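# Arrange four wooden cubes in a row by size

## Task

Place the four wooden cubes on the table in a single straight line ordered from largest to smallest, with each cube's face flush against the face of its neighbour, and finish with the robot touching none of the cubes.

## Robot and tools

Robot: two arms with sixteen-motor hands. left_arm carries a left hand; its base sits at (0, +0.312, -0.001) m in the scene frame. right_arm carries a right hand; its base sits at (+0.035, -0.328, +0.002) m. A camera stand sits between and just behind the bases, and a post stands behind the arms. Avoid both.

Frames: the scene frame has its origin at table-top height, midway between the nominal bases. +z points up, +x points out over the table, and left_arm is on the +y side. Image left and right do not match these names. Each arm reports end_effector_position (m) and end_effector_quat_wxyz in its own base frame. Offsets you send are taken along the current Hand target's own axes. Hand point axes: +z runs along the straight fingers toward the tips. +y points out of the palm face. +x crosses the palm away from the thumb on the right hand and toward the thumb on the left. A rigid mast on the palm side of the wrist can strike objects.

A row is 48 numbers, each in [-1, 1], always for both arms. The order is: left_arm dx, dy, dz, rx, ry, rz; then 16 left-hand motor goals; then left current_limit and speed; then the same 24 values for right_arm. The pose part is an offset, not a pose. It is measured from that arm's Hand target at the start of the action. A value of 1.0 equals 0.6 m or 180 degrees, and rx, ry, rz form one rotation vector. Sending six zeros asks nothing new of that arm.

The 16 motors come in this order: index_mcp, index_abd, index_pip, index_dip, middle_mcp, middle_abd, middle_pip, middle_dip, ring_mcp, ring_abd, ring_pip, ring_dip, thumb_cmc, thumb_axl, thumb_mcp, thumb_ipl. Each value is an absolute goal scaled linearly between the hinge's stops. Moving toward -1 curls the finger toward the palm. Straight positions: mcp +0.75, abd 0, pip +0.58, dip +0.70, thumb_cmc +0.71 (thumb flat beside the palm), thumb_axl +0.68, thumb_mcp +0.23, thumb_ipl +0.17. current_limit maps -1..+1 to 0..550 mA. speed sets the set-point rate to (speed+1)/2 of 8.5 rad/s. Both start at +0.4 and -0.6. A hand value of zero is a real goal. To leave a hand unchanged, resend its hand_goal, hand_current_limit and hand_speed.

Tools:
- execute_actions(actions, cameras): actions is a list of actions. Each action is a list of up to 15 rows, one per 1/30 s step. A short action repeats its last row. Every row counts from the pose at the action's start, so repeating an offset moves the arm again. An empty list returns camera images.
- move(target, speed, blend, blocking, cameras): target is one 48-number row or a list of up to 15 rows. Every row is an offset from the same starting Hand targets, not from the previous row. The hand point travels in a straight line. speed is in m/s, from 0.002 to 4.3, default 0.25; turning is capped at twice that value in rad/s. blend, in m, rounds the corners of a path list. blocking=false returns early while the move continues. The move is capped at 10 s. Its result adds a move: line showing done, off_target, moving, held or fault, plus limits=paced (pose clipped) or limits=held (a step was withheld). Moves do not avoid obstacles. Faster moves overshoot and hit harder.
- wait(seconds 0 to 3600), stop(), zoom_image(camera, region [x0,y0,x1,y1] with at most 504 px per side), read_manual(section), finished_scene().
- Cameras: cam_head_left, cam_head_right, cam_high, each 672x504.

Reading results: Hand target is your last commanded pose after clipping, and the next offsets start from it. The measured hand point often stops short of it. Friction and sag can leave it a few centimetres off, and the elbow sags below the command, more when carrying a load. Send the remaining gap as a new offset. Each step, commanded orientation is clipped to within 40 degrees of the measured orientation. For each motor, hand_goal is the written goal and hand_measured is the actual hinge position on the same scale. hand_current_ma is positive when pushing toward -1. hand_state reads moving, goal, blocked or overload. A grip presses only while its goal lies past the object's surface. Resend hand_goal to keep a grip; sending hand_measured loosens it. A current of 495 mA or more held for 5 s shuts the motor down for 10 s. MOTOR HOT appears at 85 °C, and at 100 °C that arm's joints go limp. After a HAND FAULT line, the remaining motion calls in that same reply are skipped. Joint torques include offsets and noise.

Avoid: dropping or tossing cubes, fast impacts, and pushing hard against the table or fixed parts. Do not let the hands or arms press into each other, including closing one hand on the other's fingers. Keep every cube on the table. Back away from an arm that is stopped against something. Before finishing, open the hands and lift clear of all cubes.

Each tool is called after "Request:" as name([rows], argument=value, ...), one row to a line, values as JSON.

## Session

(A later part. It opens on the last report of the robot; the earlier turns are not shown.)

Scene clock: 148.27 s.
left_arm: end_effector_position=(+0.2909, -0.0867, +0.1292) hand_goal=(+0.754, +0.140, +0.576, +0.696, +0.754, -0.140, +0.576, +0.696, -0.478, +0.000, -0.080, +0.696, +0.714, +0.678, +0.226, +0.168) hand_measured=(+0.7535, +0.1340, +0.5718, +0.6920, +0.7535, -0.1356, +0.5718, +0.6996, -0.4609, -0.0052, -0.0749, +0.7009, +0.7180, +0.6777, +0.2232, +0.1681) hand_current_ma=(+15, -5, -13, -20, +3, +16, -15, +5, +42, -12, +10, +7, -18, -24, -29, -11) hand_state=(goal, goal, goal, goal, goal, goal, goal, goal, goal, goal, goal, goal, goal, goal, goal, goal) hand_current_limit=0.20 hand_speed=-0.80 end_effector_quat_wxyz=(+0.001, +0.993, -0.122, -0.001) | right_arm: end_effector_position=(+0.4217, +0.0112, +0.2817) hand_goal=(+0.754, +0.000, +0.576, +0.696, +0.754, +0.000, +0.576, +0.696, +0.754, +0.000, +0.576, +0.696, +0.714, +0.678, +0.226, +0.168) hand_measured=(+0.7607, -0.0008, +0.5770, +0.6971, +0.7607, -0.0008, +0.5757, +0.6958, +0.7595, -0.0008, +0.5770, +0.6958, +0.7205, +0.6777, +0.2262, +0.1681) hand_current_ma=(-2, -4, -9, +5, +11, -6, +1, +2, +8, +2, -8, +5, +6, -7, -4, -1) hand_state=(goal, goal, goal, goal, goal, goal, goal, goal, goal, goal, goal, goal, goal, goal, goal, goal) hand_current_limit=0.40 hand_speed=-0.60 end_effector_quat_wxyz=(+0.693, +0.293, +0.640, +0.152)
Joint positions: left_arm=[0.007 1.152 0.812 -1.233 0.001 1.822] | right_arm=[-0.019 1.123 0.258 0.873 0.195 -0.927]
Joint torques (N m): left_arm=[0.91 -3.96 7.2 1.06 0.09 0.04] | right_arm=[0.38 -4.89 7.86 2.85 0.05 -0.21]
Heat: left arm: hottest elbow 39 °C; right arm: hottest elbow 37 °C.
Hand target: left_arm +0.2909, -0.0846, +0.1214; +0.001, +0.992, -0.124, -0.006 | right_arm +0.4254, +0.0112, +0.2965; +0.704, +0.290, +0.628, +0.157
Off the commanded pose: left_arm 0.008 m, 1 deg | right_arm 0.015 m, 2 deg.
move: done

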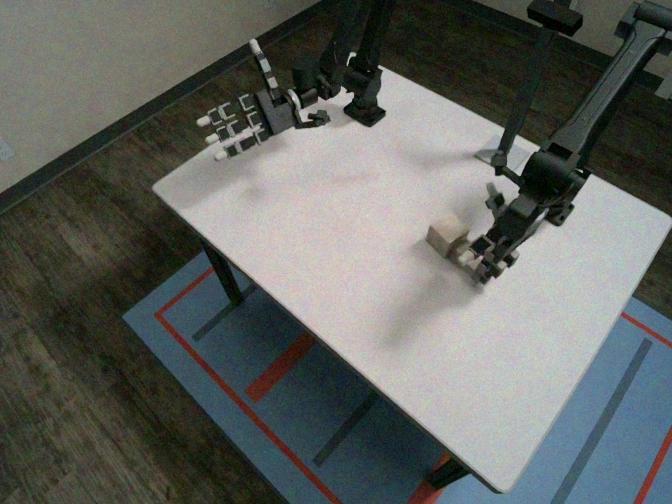

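Request:
move(target=[0, 0, 0, 0, 0, 0, 0.754, -0.04, 0.576, 0.696, 0.754, 0.04, 0.576, 0.696, -0.479, 0, -0.08, 0.696, 0.714, 0.678, 0.226, 0.168, 0.0, -0.93, 0, 0, 0, 0, 0, 0, 0.754, 0, 0.576, 0.696, 0.754, 0, 0.576, 0.696, 0.754, 0, 0.576, 0.696, 0.714, 0.678, 0.226, 0.168, 0.4, -0.6], speed=0.05)

Request:
wait(seconds=1, cameras=["cam_high", "cam_head_left"])

Request:
zoom_image(camera="cam_high", region=[450, 240, 505, 300])

Scene clock: 149.17 s.
left_arm: end_effector_position=(+0.2908, -0.0867, +0.1292) hand_goal=(+0.754, -0.040, +0.576, +0.696, +0.754, +0.040, +0.576, +0.696, -0.478, +0.000, -0.080, +0.696, +0.714, +0.678, +0.226, +0.168) hand_measured=(+0.7535, +0.0095, +0.5731, +0.6920, +0.7535, -0.0110, +0.5718, +0.6996, -0.4609, -0.0052, -0.0749, +0.6996, +0.7180, +0.6777, +0.2232, +0.1681) hand_current_ma=(-5, +100, -16, -18, -3, -111, -12, +8, +41, -5, +19, +22, -6, -7, +6, +4) hand_state=(goal, moving, goal, goal, goal, moving, goal, goal, goal, goal, goal, goal, goal, goal, goal, goal) hand_current_limit=0.00 hand_speed=-0.93 end_effector_quat_wxyz=(+0.001, +0.992, -0.123, -0.001) | right_arm: end_effector_position=(+0.4217, +0.0112, +0.2817) hand_goal=(+0.754, +0.000, +0.576, +0.696, +0.754, +0.000, +0.576, +0.696, +0.754, +0.000, +0.576, +0.696, +0.714, +0.678, +0.226, +0.168) hand_measured=(+0.7607, -0.0008, +0.5770, +0.6958, +0.7595, -0.0008, +0.5770, +0.6958, +0.7595, -0.0008, +0.5757, +0.6971, +0.7192, +0.6767, +0.2262, +0.1672) hand_current_ma=(-4, -7, -6, +6, +11, -7, +7, +3, +6, +6, -6, +8, +9, -7, -8, -2) hand_state=(goal, goal, goal, goal, goal, goal, goal, goal, goal, goal, goal, goal, goal, goal, goal, goal) hand_current_limit=0.40 hand_speed=-0.60 end_effector_quat_wxyz=(+0.693, +0.293, +0.640, +0.152)
Joint positions: left_arm=[0.007 1.152 0.812 -1.233 0.001 1.823] | right_arm=[-0.019 1.123 0.258 0.873 0.195 -0.927]
Joint torques (N m): left_arm=[1.2 -4.07 7.16 1.05 0.09 0.05] | right_arm=[0.73 -5.36 7.84 2.99 0.08 -0.18]
Heat: left arm: hottest elbow 39 °C; right arm: hottest elbow 37 °C.
Hand target: left_arm +0.2909, -0.0846, +0.1214; +0.001, +0.992, -0.124, -0.006 | right_arm +0.4254, +0.0112, +0.2965; +0.704, +0.290, +0.628, +0.157
Off the commanded pose: left_arm 0.008 m, 1 deg | right_arm 0.015 m, 2 deg.
move: done

Scene clock: 150.17 s.
left_arm: end_effector_position=(+0.2908, -0.0867, +0.1292) hand_goal=(+0.754, -0.040, +0.576, +0.696, +0.754, +0.040, +0.576, +0.696, -0.478, +0.000, -0.080, +0.696, +0.714, +0.678, +0.226, +0.168) hand_measured=(+0.7523, +0.0095, +0.5731, +0.6920, +0.7547, -0.0110, +0.5718, +0.6996, -0.4609, -0.0052, -0.0749, +0.7009, +0.7180, +0.6777, +0.2232, +0.1672) hand_current_ma=(+6, +118, -6, -11, -7, -102, -9, -17, +33, +1, +11, +14, -4, -8, -12, -8) hand_state=(goal, blocked, goal, goal, goal, blocked, goal, goal, goal, goal, goal, goal, goal, goal, goal, goal) hand_current_limit=0.00 hand_speed=-0.93 end_effector_quat_wxyz=(+0.001, +0.992, -0.123, -0.001) | right_arm: end_effector_position=(+0.4217, +0.0112, +0.2817) hand_goal=(+0.754, +0.000, +0.576, +0.696, +0.754, +0.000, +0.576, +0.696, +0.754, +0.000, +0.576, +0.696, +0.714, +0.678, +0.226, +0.168) hand_measured=(+0.7607, -0.0008, +0.5757, +0.6958, +0.7607, -0.0008, +0.5782, +0.6958, +0.7595, -0.0008, +0.5770, +0.6971, +0.7205, +0.6777, +0.2252, +0.1681) hand_current_ma=(-1, -5, -7, +5, +12, -6, +5, +3, +5, +8, -9, +5, +9, -8, -5, +1) hand_state=(goal, goal, goal, goal, goal, goal, goal, goal, goal, goal, goal, goal, goal, goal, goal, goal) hand_current_limit=0.40 hand_speed=-0.60 end_effector_quat_wxyz=(+0.693, +0.293, +0.640, +0.152)
Joint positions: left_arm=[0.007 1.152 0.812 -1.233 0.001 1.823] | right_arm=[-0.019 1.123 0.258 0.873 0.195 -0.927]
Joint torques (N m): left_arm=[1.03 -4.07 7.13 1.03 0.09 0.05] | right_arm=[0.44 -5.42 7.64 3 0.02 -0.17]
Heat: left arm: hottest elbow 39 °C; right arm: hottest elbow 37 °C.
Hand target: left_arm +0.2909, -0.0846, +0.1214; +0.001, +0.992, -0.124, -0.006 | right_arm +0.4254, +0.0112, +0.2965; +0.704, +0.290, +0.628, +0.157
Off the commanded pose: left_arm 0.008 m, 1 deg | right_arm 0.015 m, 2 deg.
wait: 1.00 s; at rest by 0.17 s
Images, in order (width x height): cam_head_left 672x504, cam_high 672x504.

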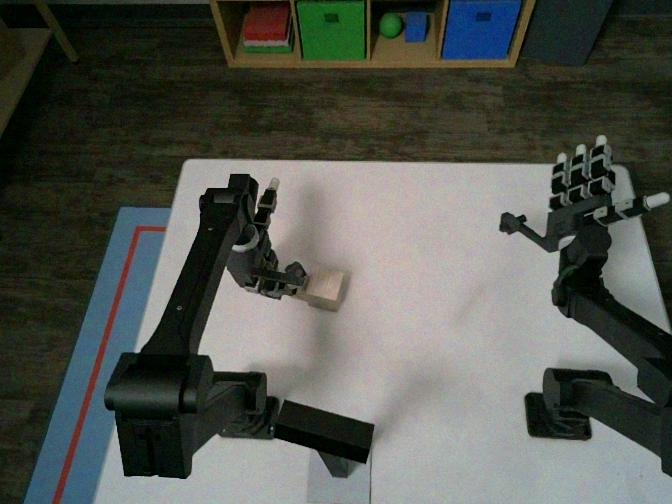

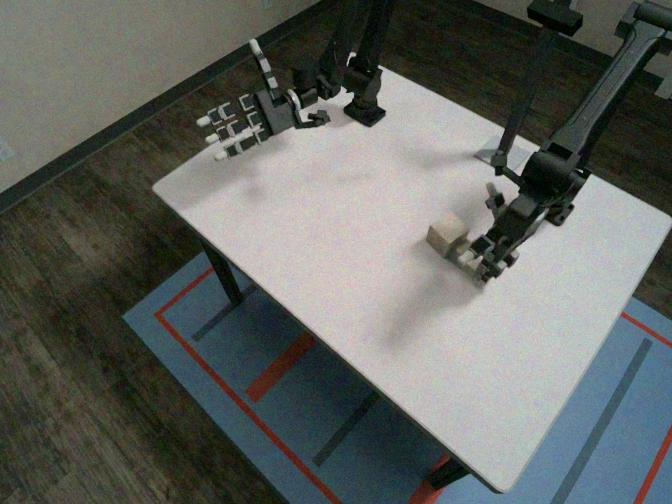

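Scaled by 8.400 from the camera's image (finer frame: 960x720).

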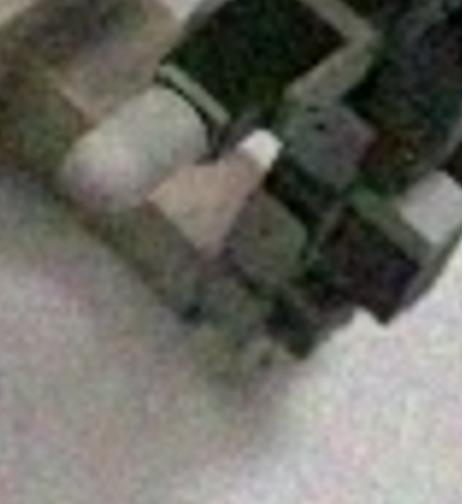

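Request:
move(target=[0.0003, 0.0092, 0, 0, 0, 0, 0.754, -0.04, 0.576, 0.696, 0.754, 0.04, 0.576, 0.696, -0.479, 0, -0.08, 0.696, 0.714, 0.678, 0.226, 0.168, 0.0, -0.93, 0, 0, 0, 0, 0, 0, 0.754, 0, 0.576, 0.696, 0.754, 0, 0.576, 0.696, 0.754, 0, 0.576, 0.696, 0.714, 0.678, 0.226, 0.168, 0.4, -0.6], speed=0.03, cameras=["cam_high", "cam_head_right"])

Request:
zoom_image(camera="cam_high", region=[450, 240, 505, 300])

Scene clock: 150.83 s.
left_arm: end_effector_position=(+0.2905, -0.0877, +0.1292) hand_goal=(+0.754, -0.040, +0.576, +0.696, +0.754, +0.040, +0.576, +0.696, -0.478, +0.000, -0.080, +0.696, +0.714, +0.678, +0.226, +0.168) hand_measured=(+0.7547, +0.0095, +0.5795, +0.6971, +0.7535, -0.0096, +0.5795, +0.6996, -0.4609, -0.0052, -0.0749, +0.7009, +0.7180, +0.6767, +0.2232, +0.1681) hand_current_ma=(+10, +107, +11, +4, +3, -103, +18, +1, +56, -7, +13, +8, +6, -2, -22, +4) hand_state=(goal, blocked, goal, goal, goal, blocked, goal, goal, goal, goal, goal, goal, goal, goal, goal, goal) hand_current_limit=0.00 hand_speed=-0.93 end_effector_quat_wxyz=(+0.001, +0.992, -0.124, -0.001) | right_arm: end_effector_position=(+0.4217, +0.0112, +0.2817) hand_goal=(+0.754, +0.000, +0.576, +0.696, +0.754, +0.000, +0.576, +0.696, +0.754, +0.000, +0.576, +0.696, +0.714, +0.678, +0.226, +0.168) hand_measured=(+0.7607, -0.0008, +0.5770, +0.6971, +0.7607, -0.0023, +0.5770, +0.6958, +0.7595, +0.0007, +0.5770, +0.6971, +0.7205, +0.6777, +0.2262, +0.1672) hand_current_ma=(-3, -7, -8, +4, +13, -10, +0, +7, +3, +7, -2, +5, +4, -8, -9, -1) hand_state=(goal, goal, goal, goal, goal, goal, goal, goal, goal, goal, goal, goal, goal, goal, goal, goal) hand_current_limit=0.40 hand_speed=-0.60 end_effector_quat_wxyz=(+0.693, +0.293, +0.640, +0.152)
Joint positions: left_arm=[0.003 1.152 0.812 -1.233 0.001 1.823] | right_arm=[-0.019 1.123 0.258 0.873 0.195 -0.927]
Joint torques (N m): left_arm=[-0.26 -4.31 6.98 1.03 0.11 -0.15] | right_arm=[0.44 -5.13 7.68 2.82 0.04 -0.14]
Heat: left arm: hottest elbow 39 °C; right arm: hottest elbow 37 °C.
Hand target: left_arm +0.2897, -0.0899, +0.1214; +0.001, +0.992, -0.124, -0.006 | right_arm +0.4254, +0.0112, +0.2965; +0.704, +0.290, +0.628, +0.157
Off the commanded pose: left_arm 0.008 m, 1 deg | right_arm 0.015 m, 2 deg.
move: done
Images, in order (width x height): cam_head_right 672x504, cam_high 672x504.

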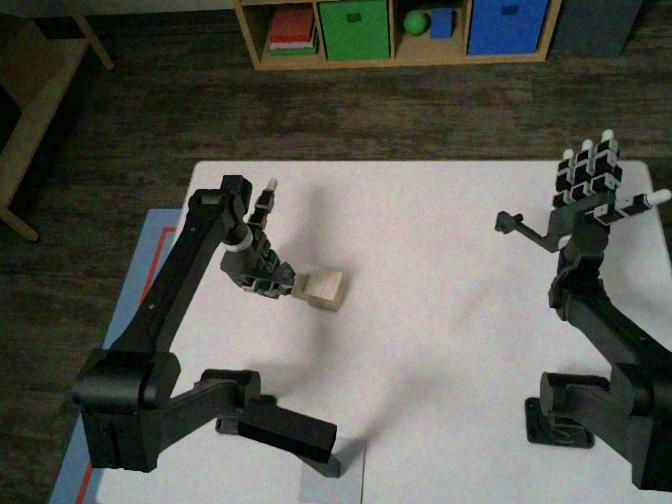

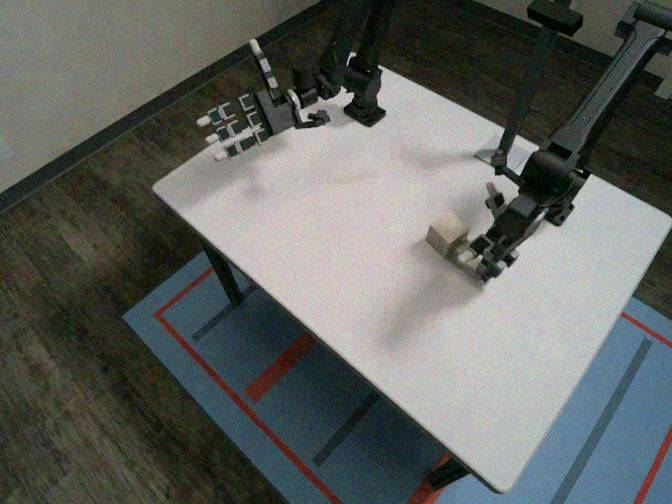

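Scaled by 8.400 from the camera's image (finer frame: 960x720).

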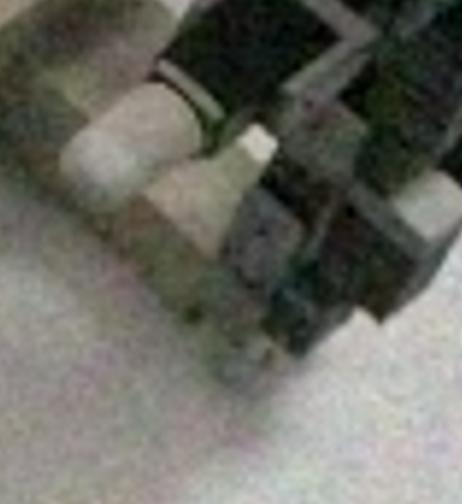

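Request:
move(target=[0.0003, 0.0067, 0, 0, 0, 0, 0.754, -0.04, 0.576, 0.696, 0.754, 0.04, 0.576, 0.696, -0.479, 0, -0.08, 0.696, 0.714, 0.678, 0.226, 0.168, 0.0, -0.93, 0, 0, 0, 0, 0, 0, 0.754, 0, 0.576, 0.696, 0.754, 0, 0.576, 0.696, 0.754, 0, 0.576, 0.696, 0.714, 0.678, 0.226, 0.168, 0.4, -0.6], speed=0.03)

Scene clock: 151.53 s.
left_arm: end_effector_position=(+0.2907, -0.0898, +0.1288) hand_goal=(+0.754, -0.040, +0.576, +0.696, +0.754, +0.040, +0.576, +0.696, -0.478, +0.000, -0.080, +0.696, +0.714, +0.678, +0.226, +0.168) hand_measured=(+0.7607, +0.0095, +0.5795, +0.6983, +0.7595, -0.0110, +0.5808, +0.6996, -0.4609, -0.0037, -0.0749, +0.7009, +0.7180, +0.6767, +0.2232, +0.1681) hand_current_ma=(+39, +109, +8, -9, +11, -98, +7, -11, +51, -13, +8, +3, -1, -17, -6, +4) hand_state=(goal, blocked, goal, goal, goal, blocked, goal, goal, goal, goal, goal, goal, goal, goal, goal, goal) hand_current_limit=0.00 hand_speed=-0.93 end_effector_quat_wxyz=(-0.002, +0.992, -0.123, -0.001) | right_arm: end_effector_position=(+0.4217, +0.0112, +0.2817) hand_goal=(+0.754, +0.000, +0.576, +0.696, +0.754, +0.000, +0.576, +0.696, +0.754, +0.000, +0.576, +0.696, +0.714, +0.678, +0.226, +0.168) hand_measured=(+0.7607, -0.0008, +0.5770, +0.6958, +0.7595, +0.0007, +0.5757, +0.6971, +0.7595, -0.0008, +0.5770, +0.6958, +0.7192, +0.6767, +0.2252, +0.1681) hand_current_ma=(-1, -4, -10, +3, +9, -8, +4, +3, +7, +2, -6, +5, +8, -9, -9, +1) hand_state=(goal, goal, goal, goal, goal, goal, goal, goal, goal, goal, goal, goal, goal, goal, goal, goal) hand_current_limit=0.40 hand_speed=-0.60 end_effector_quat_wxyz=(+0.693, +0.293, +0.640, +0.152)
Joint positions: left_arm=[-0.007 1.152 0.812 -1.233 -0.004 1.811] | right_arm=[-0.019 1.123 0.258 0.873 0.195 -0.927]
Joint torques (N m): left_arm=[-0.56 -4.37 6.82 0.99 0.31 -0.14] | right_arm=[0.21 -5.6 7.75 2.8 0.02 -0.18]
Heat: left arm: hottest elbow 39 °C; right arm: hottest elbow 37 °C.
Hand target: left_arm +0.2889, -0.0938, +0.1214; +0.000, +0.992, -0.124, -0.006 | right_arm +0.4254, +0.0112, +0.2965; +0.704, +0.290, +0.628, +0.157
Off the commanded pose: left_arm 0.009 m, 1 deg | right_arm 0.015 m, 2 deg.
move: done

Request:
move([
  [0, 0, 0, 0, 0, 0, 0.754, 0.25, 0.576, 0.696, 0.754, -0.17, 0.576, 0.696, -0.479, 0, -0.08, 0.696, 0.714, 0.678, 0.226, 0.168, 0.2, -0.85, 0, 0, 0, 0, 0, 0, 0.754, 0, 0.576, 0.696, 0.754, 0, 0.576, 0.696, 0.754, 0, 0.576, 0.696, 0.714, 0.678, 0.226, 0.168, 0.4, -0.6],
  [0.015, -0.0042, -0.1, 0.0025, 0.0141, 0, 0.754, 0.25, 0.576, 0.696, 0.754, -0.17, 0.576, 0.696, -0.479, 0, -0.08, 0.696, 0.714, 0.678, 0.226, 0.168, 0.2, -0.8, 0, 0, 0, 0, 0, 0, 0.754, 0, 0.576, 0.696, 0.754, 0, 0.576, 0.696, 0.754, 0, 0.576, 0.696, 0.714, 0.678, 0.226, 0.168, 0.4, -0.6],
  [0.01, -0.14, -0.1168, 0.0025, 0.0141, 0, 0.754, 0.1, 0.576, 0.696, 0.754, -0.1, 0.576, 0.696, -0.479, 0, -0.08, 0.696, 0.714, 0.678, 0.226, 0.168, 0.2, -0.8, 0, 0, 0, 0, 0, 0, 0.754, 0, 0.576, 0.696, 0.754, 0, 0.576, 0.696, 0.754, 0, 0.576, 0.696, 0.714, 0.678, 0.226, 0.168, 0.4, -0.6],
], speed=[0.06, 0.07, 0.12], cameras=["all"])

Request:
zoom_image(camera="cam_high", region=[425, 215, 495, 295])

Request:
zoom_image(camera="cam_head_left", region=[260, 255, 345, 320])

Request:
zoom_image(camera="cam_head_right", region=[260, 255, 345, 320])

Scene clock: 156.43 s.
left_arm: end_effector_position=(+0.3041, -0.0173, +0.1777) hand_goal=(+0.754, +0.100, +0.576, +0.696, +0.754, -0.100, +0.576, +0.696, -0.478, +0.000, -0.080, +0.696, +0.714, +0.678, +0.226, +0.168) hand_measured=(+0.7535, +0.1018, +0.5731, +0.6920, +0.7535, -0.0975, +0.5718, +0.6996, -0.4609, -0.0052, -0.0749, +0.7009, +0.7180, +0.6777, +0.2232, +0.1681) hand_current_ma=(+4, +4, -17, -15, +6, +0, -11, +1, +56, -13, +5, -8, +2, +2, -19, -12) hand_state=(goal, goal, goal, goal, goal, goal, goal, goal, goal, goal, goal, goal, goal, goal, goal, goal) hand_current_limit=0.20 hand_speed=-0.80 end_effector_quat_wxyz=(+0.002, +0.993, -0.120, +0.007) | right_arm: end_effector_position=(+0.4217, +0.0112, +0.2817) hand_goal=(+0.754, +0.000, +0.576, +0.696, +0.754, +0.000, +0.576, +0.696, +0.754, +0.000, +0.576, +0.696, +0.714, +0.678, +0.226, +0.168) hand_measured=(+0.7607, -0.0008, +0.5770, +0.6958, +0.7595, -0.0008, +0.5757, +0.6971, +0.7607, -0.0008, +0.5770, +0.6958, +0.7205, +0.6777, +0.2262, +0.1681) hand_current_ma=(-2, -2, -9, +6, +10, -6, +2, +5, +3, +7, -10, +5, +9, -10, -9, -4) hand_state=(goal, goal, goal, goal, goal, goal, goal, goal, goal, goal, goal, goal, goal, goal, goal, goal) hand_current_limit=0.40 hand_speed=-0.60 end_effector_quat_wxyz=(+0.693, +0.293, +0.640, +0.152)
Joint positions: left_arm=[0.235 1.164 0.952 -1.348 0.008 2.047] | right_arm=[-0.019 1.123 0.258 0.873 0.195 -0.927]
Joint torques (N m): left_arm=[0.62 -4.48 11.62 -0.18 0.29 0.04] | right_arm=[1.03 -5.36 7.68 2.93 0.04 -0.18]
Heat: left arm: hottest elbow 39 °C; right arm: hottest elbow 37 °C.
Hand target: left_arm +0.3163, -0.0140, +0.1911; -0.001, +0.992, -0.124, +0.016 | right_arm +0.4254, +0.0112, +0.2965; +0.704, +0.290, +0.628, +0.157
Off the commanded pose: left_arm 0.018 m, 1 deg | right_arm 0.015 m, 2 deg.
move: off_target (left_arm); target 2's new numbers were sent with left_arm's hand 0.022 m and 2 deg from that target; target 3's new numbers were sent with left_arm's hand 0.018 m and 1 deg from that target

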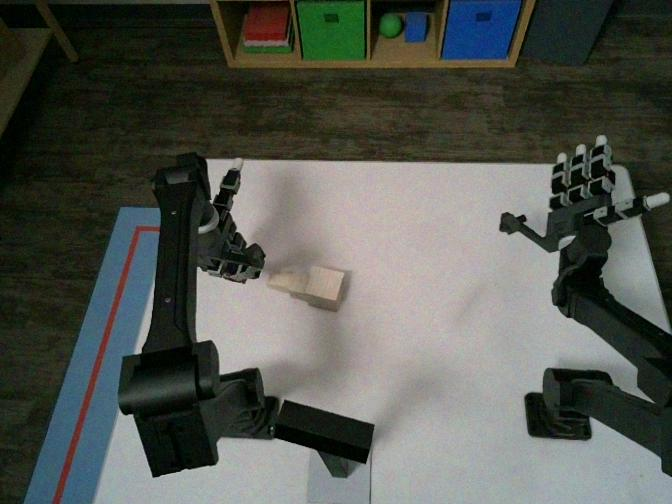

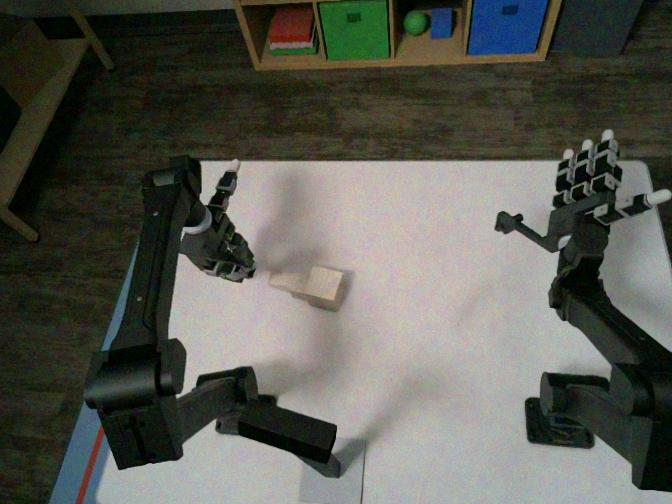

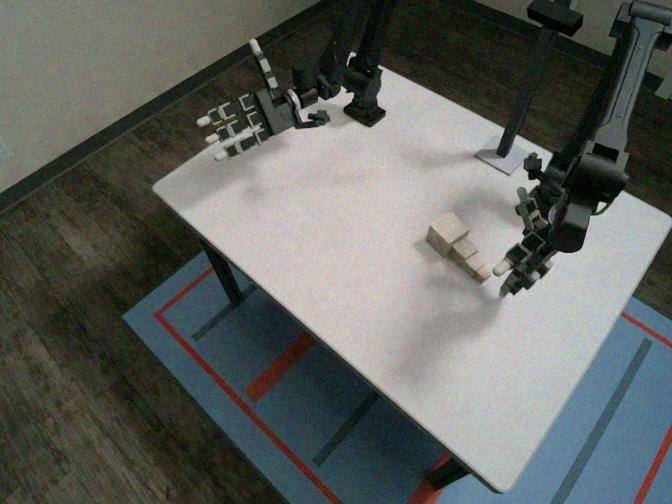

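Scaled by 6.300 from the camera's image (finer frame: 960x720).

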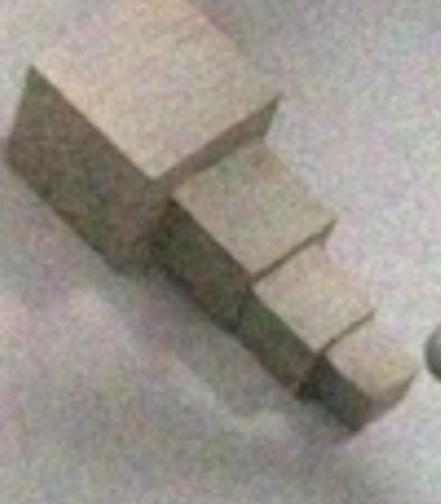

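Scaled by 5.929 from the camera's image (finer frame: 960x720).

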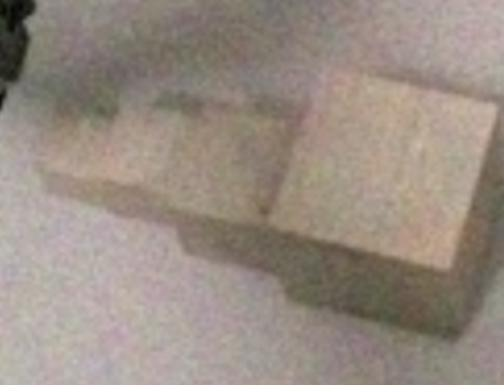

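Scaled by 5.929 from the camera's image (finer frame: 960x720).

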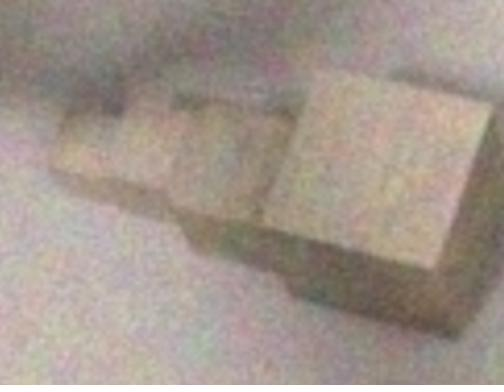

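Request:
zoom_image(camera="cam_head_left", region=[262, 265, 312, 305])

Request:
zoom_image(camera="cam_high", region=[448, 240, 493, 290])

Scaled by 10.080 from the camera's image (finer frame: 960x720).

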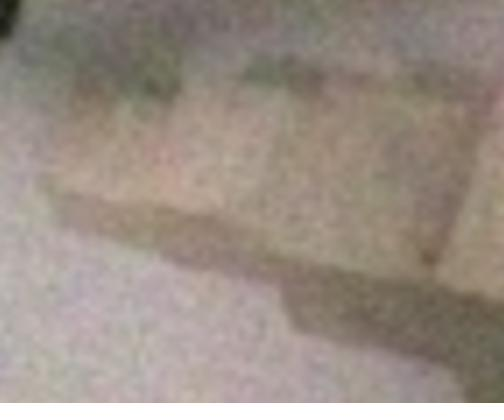

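Scaled by 10.080 from the camera's image (finer frame: 960x720).

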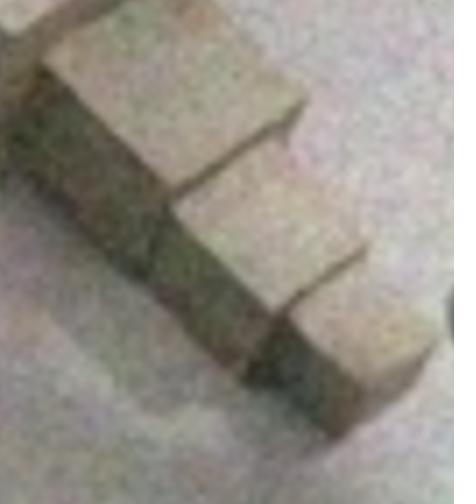

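Request:
finished_scene()

The scene is finished: the task was done.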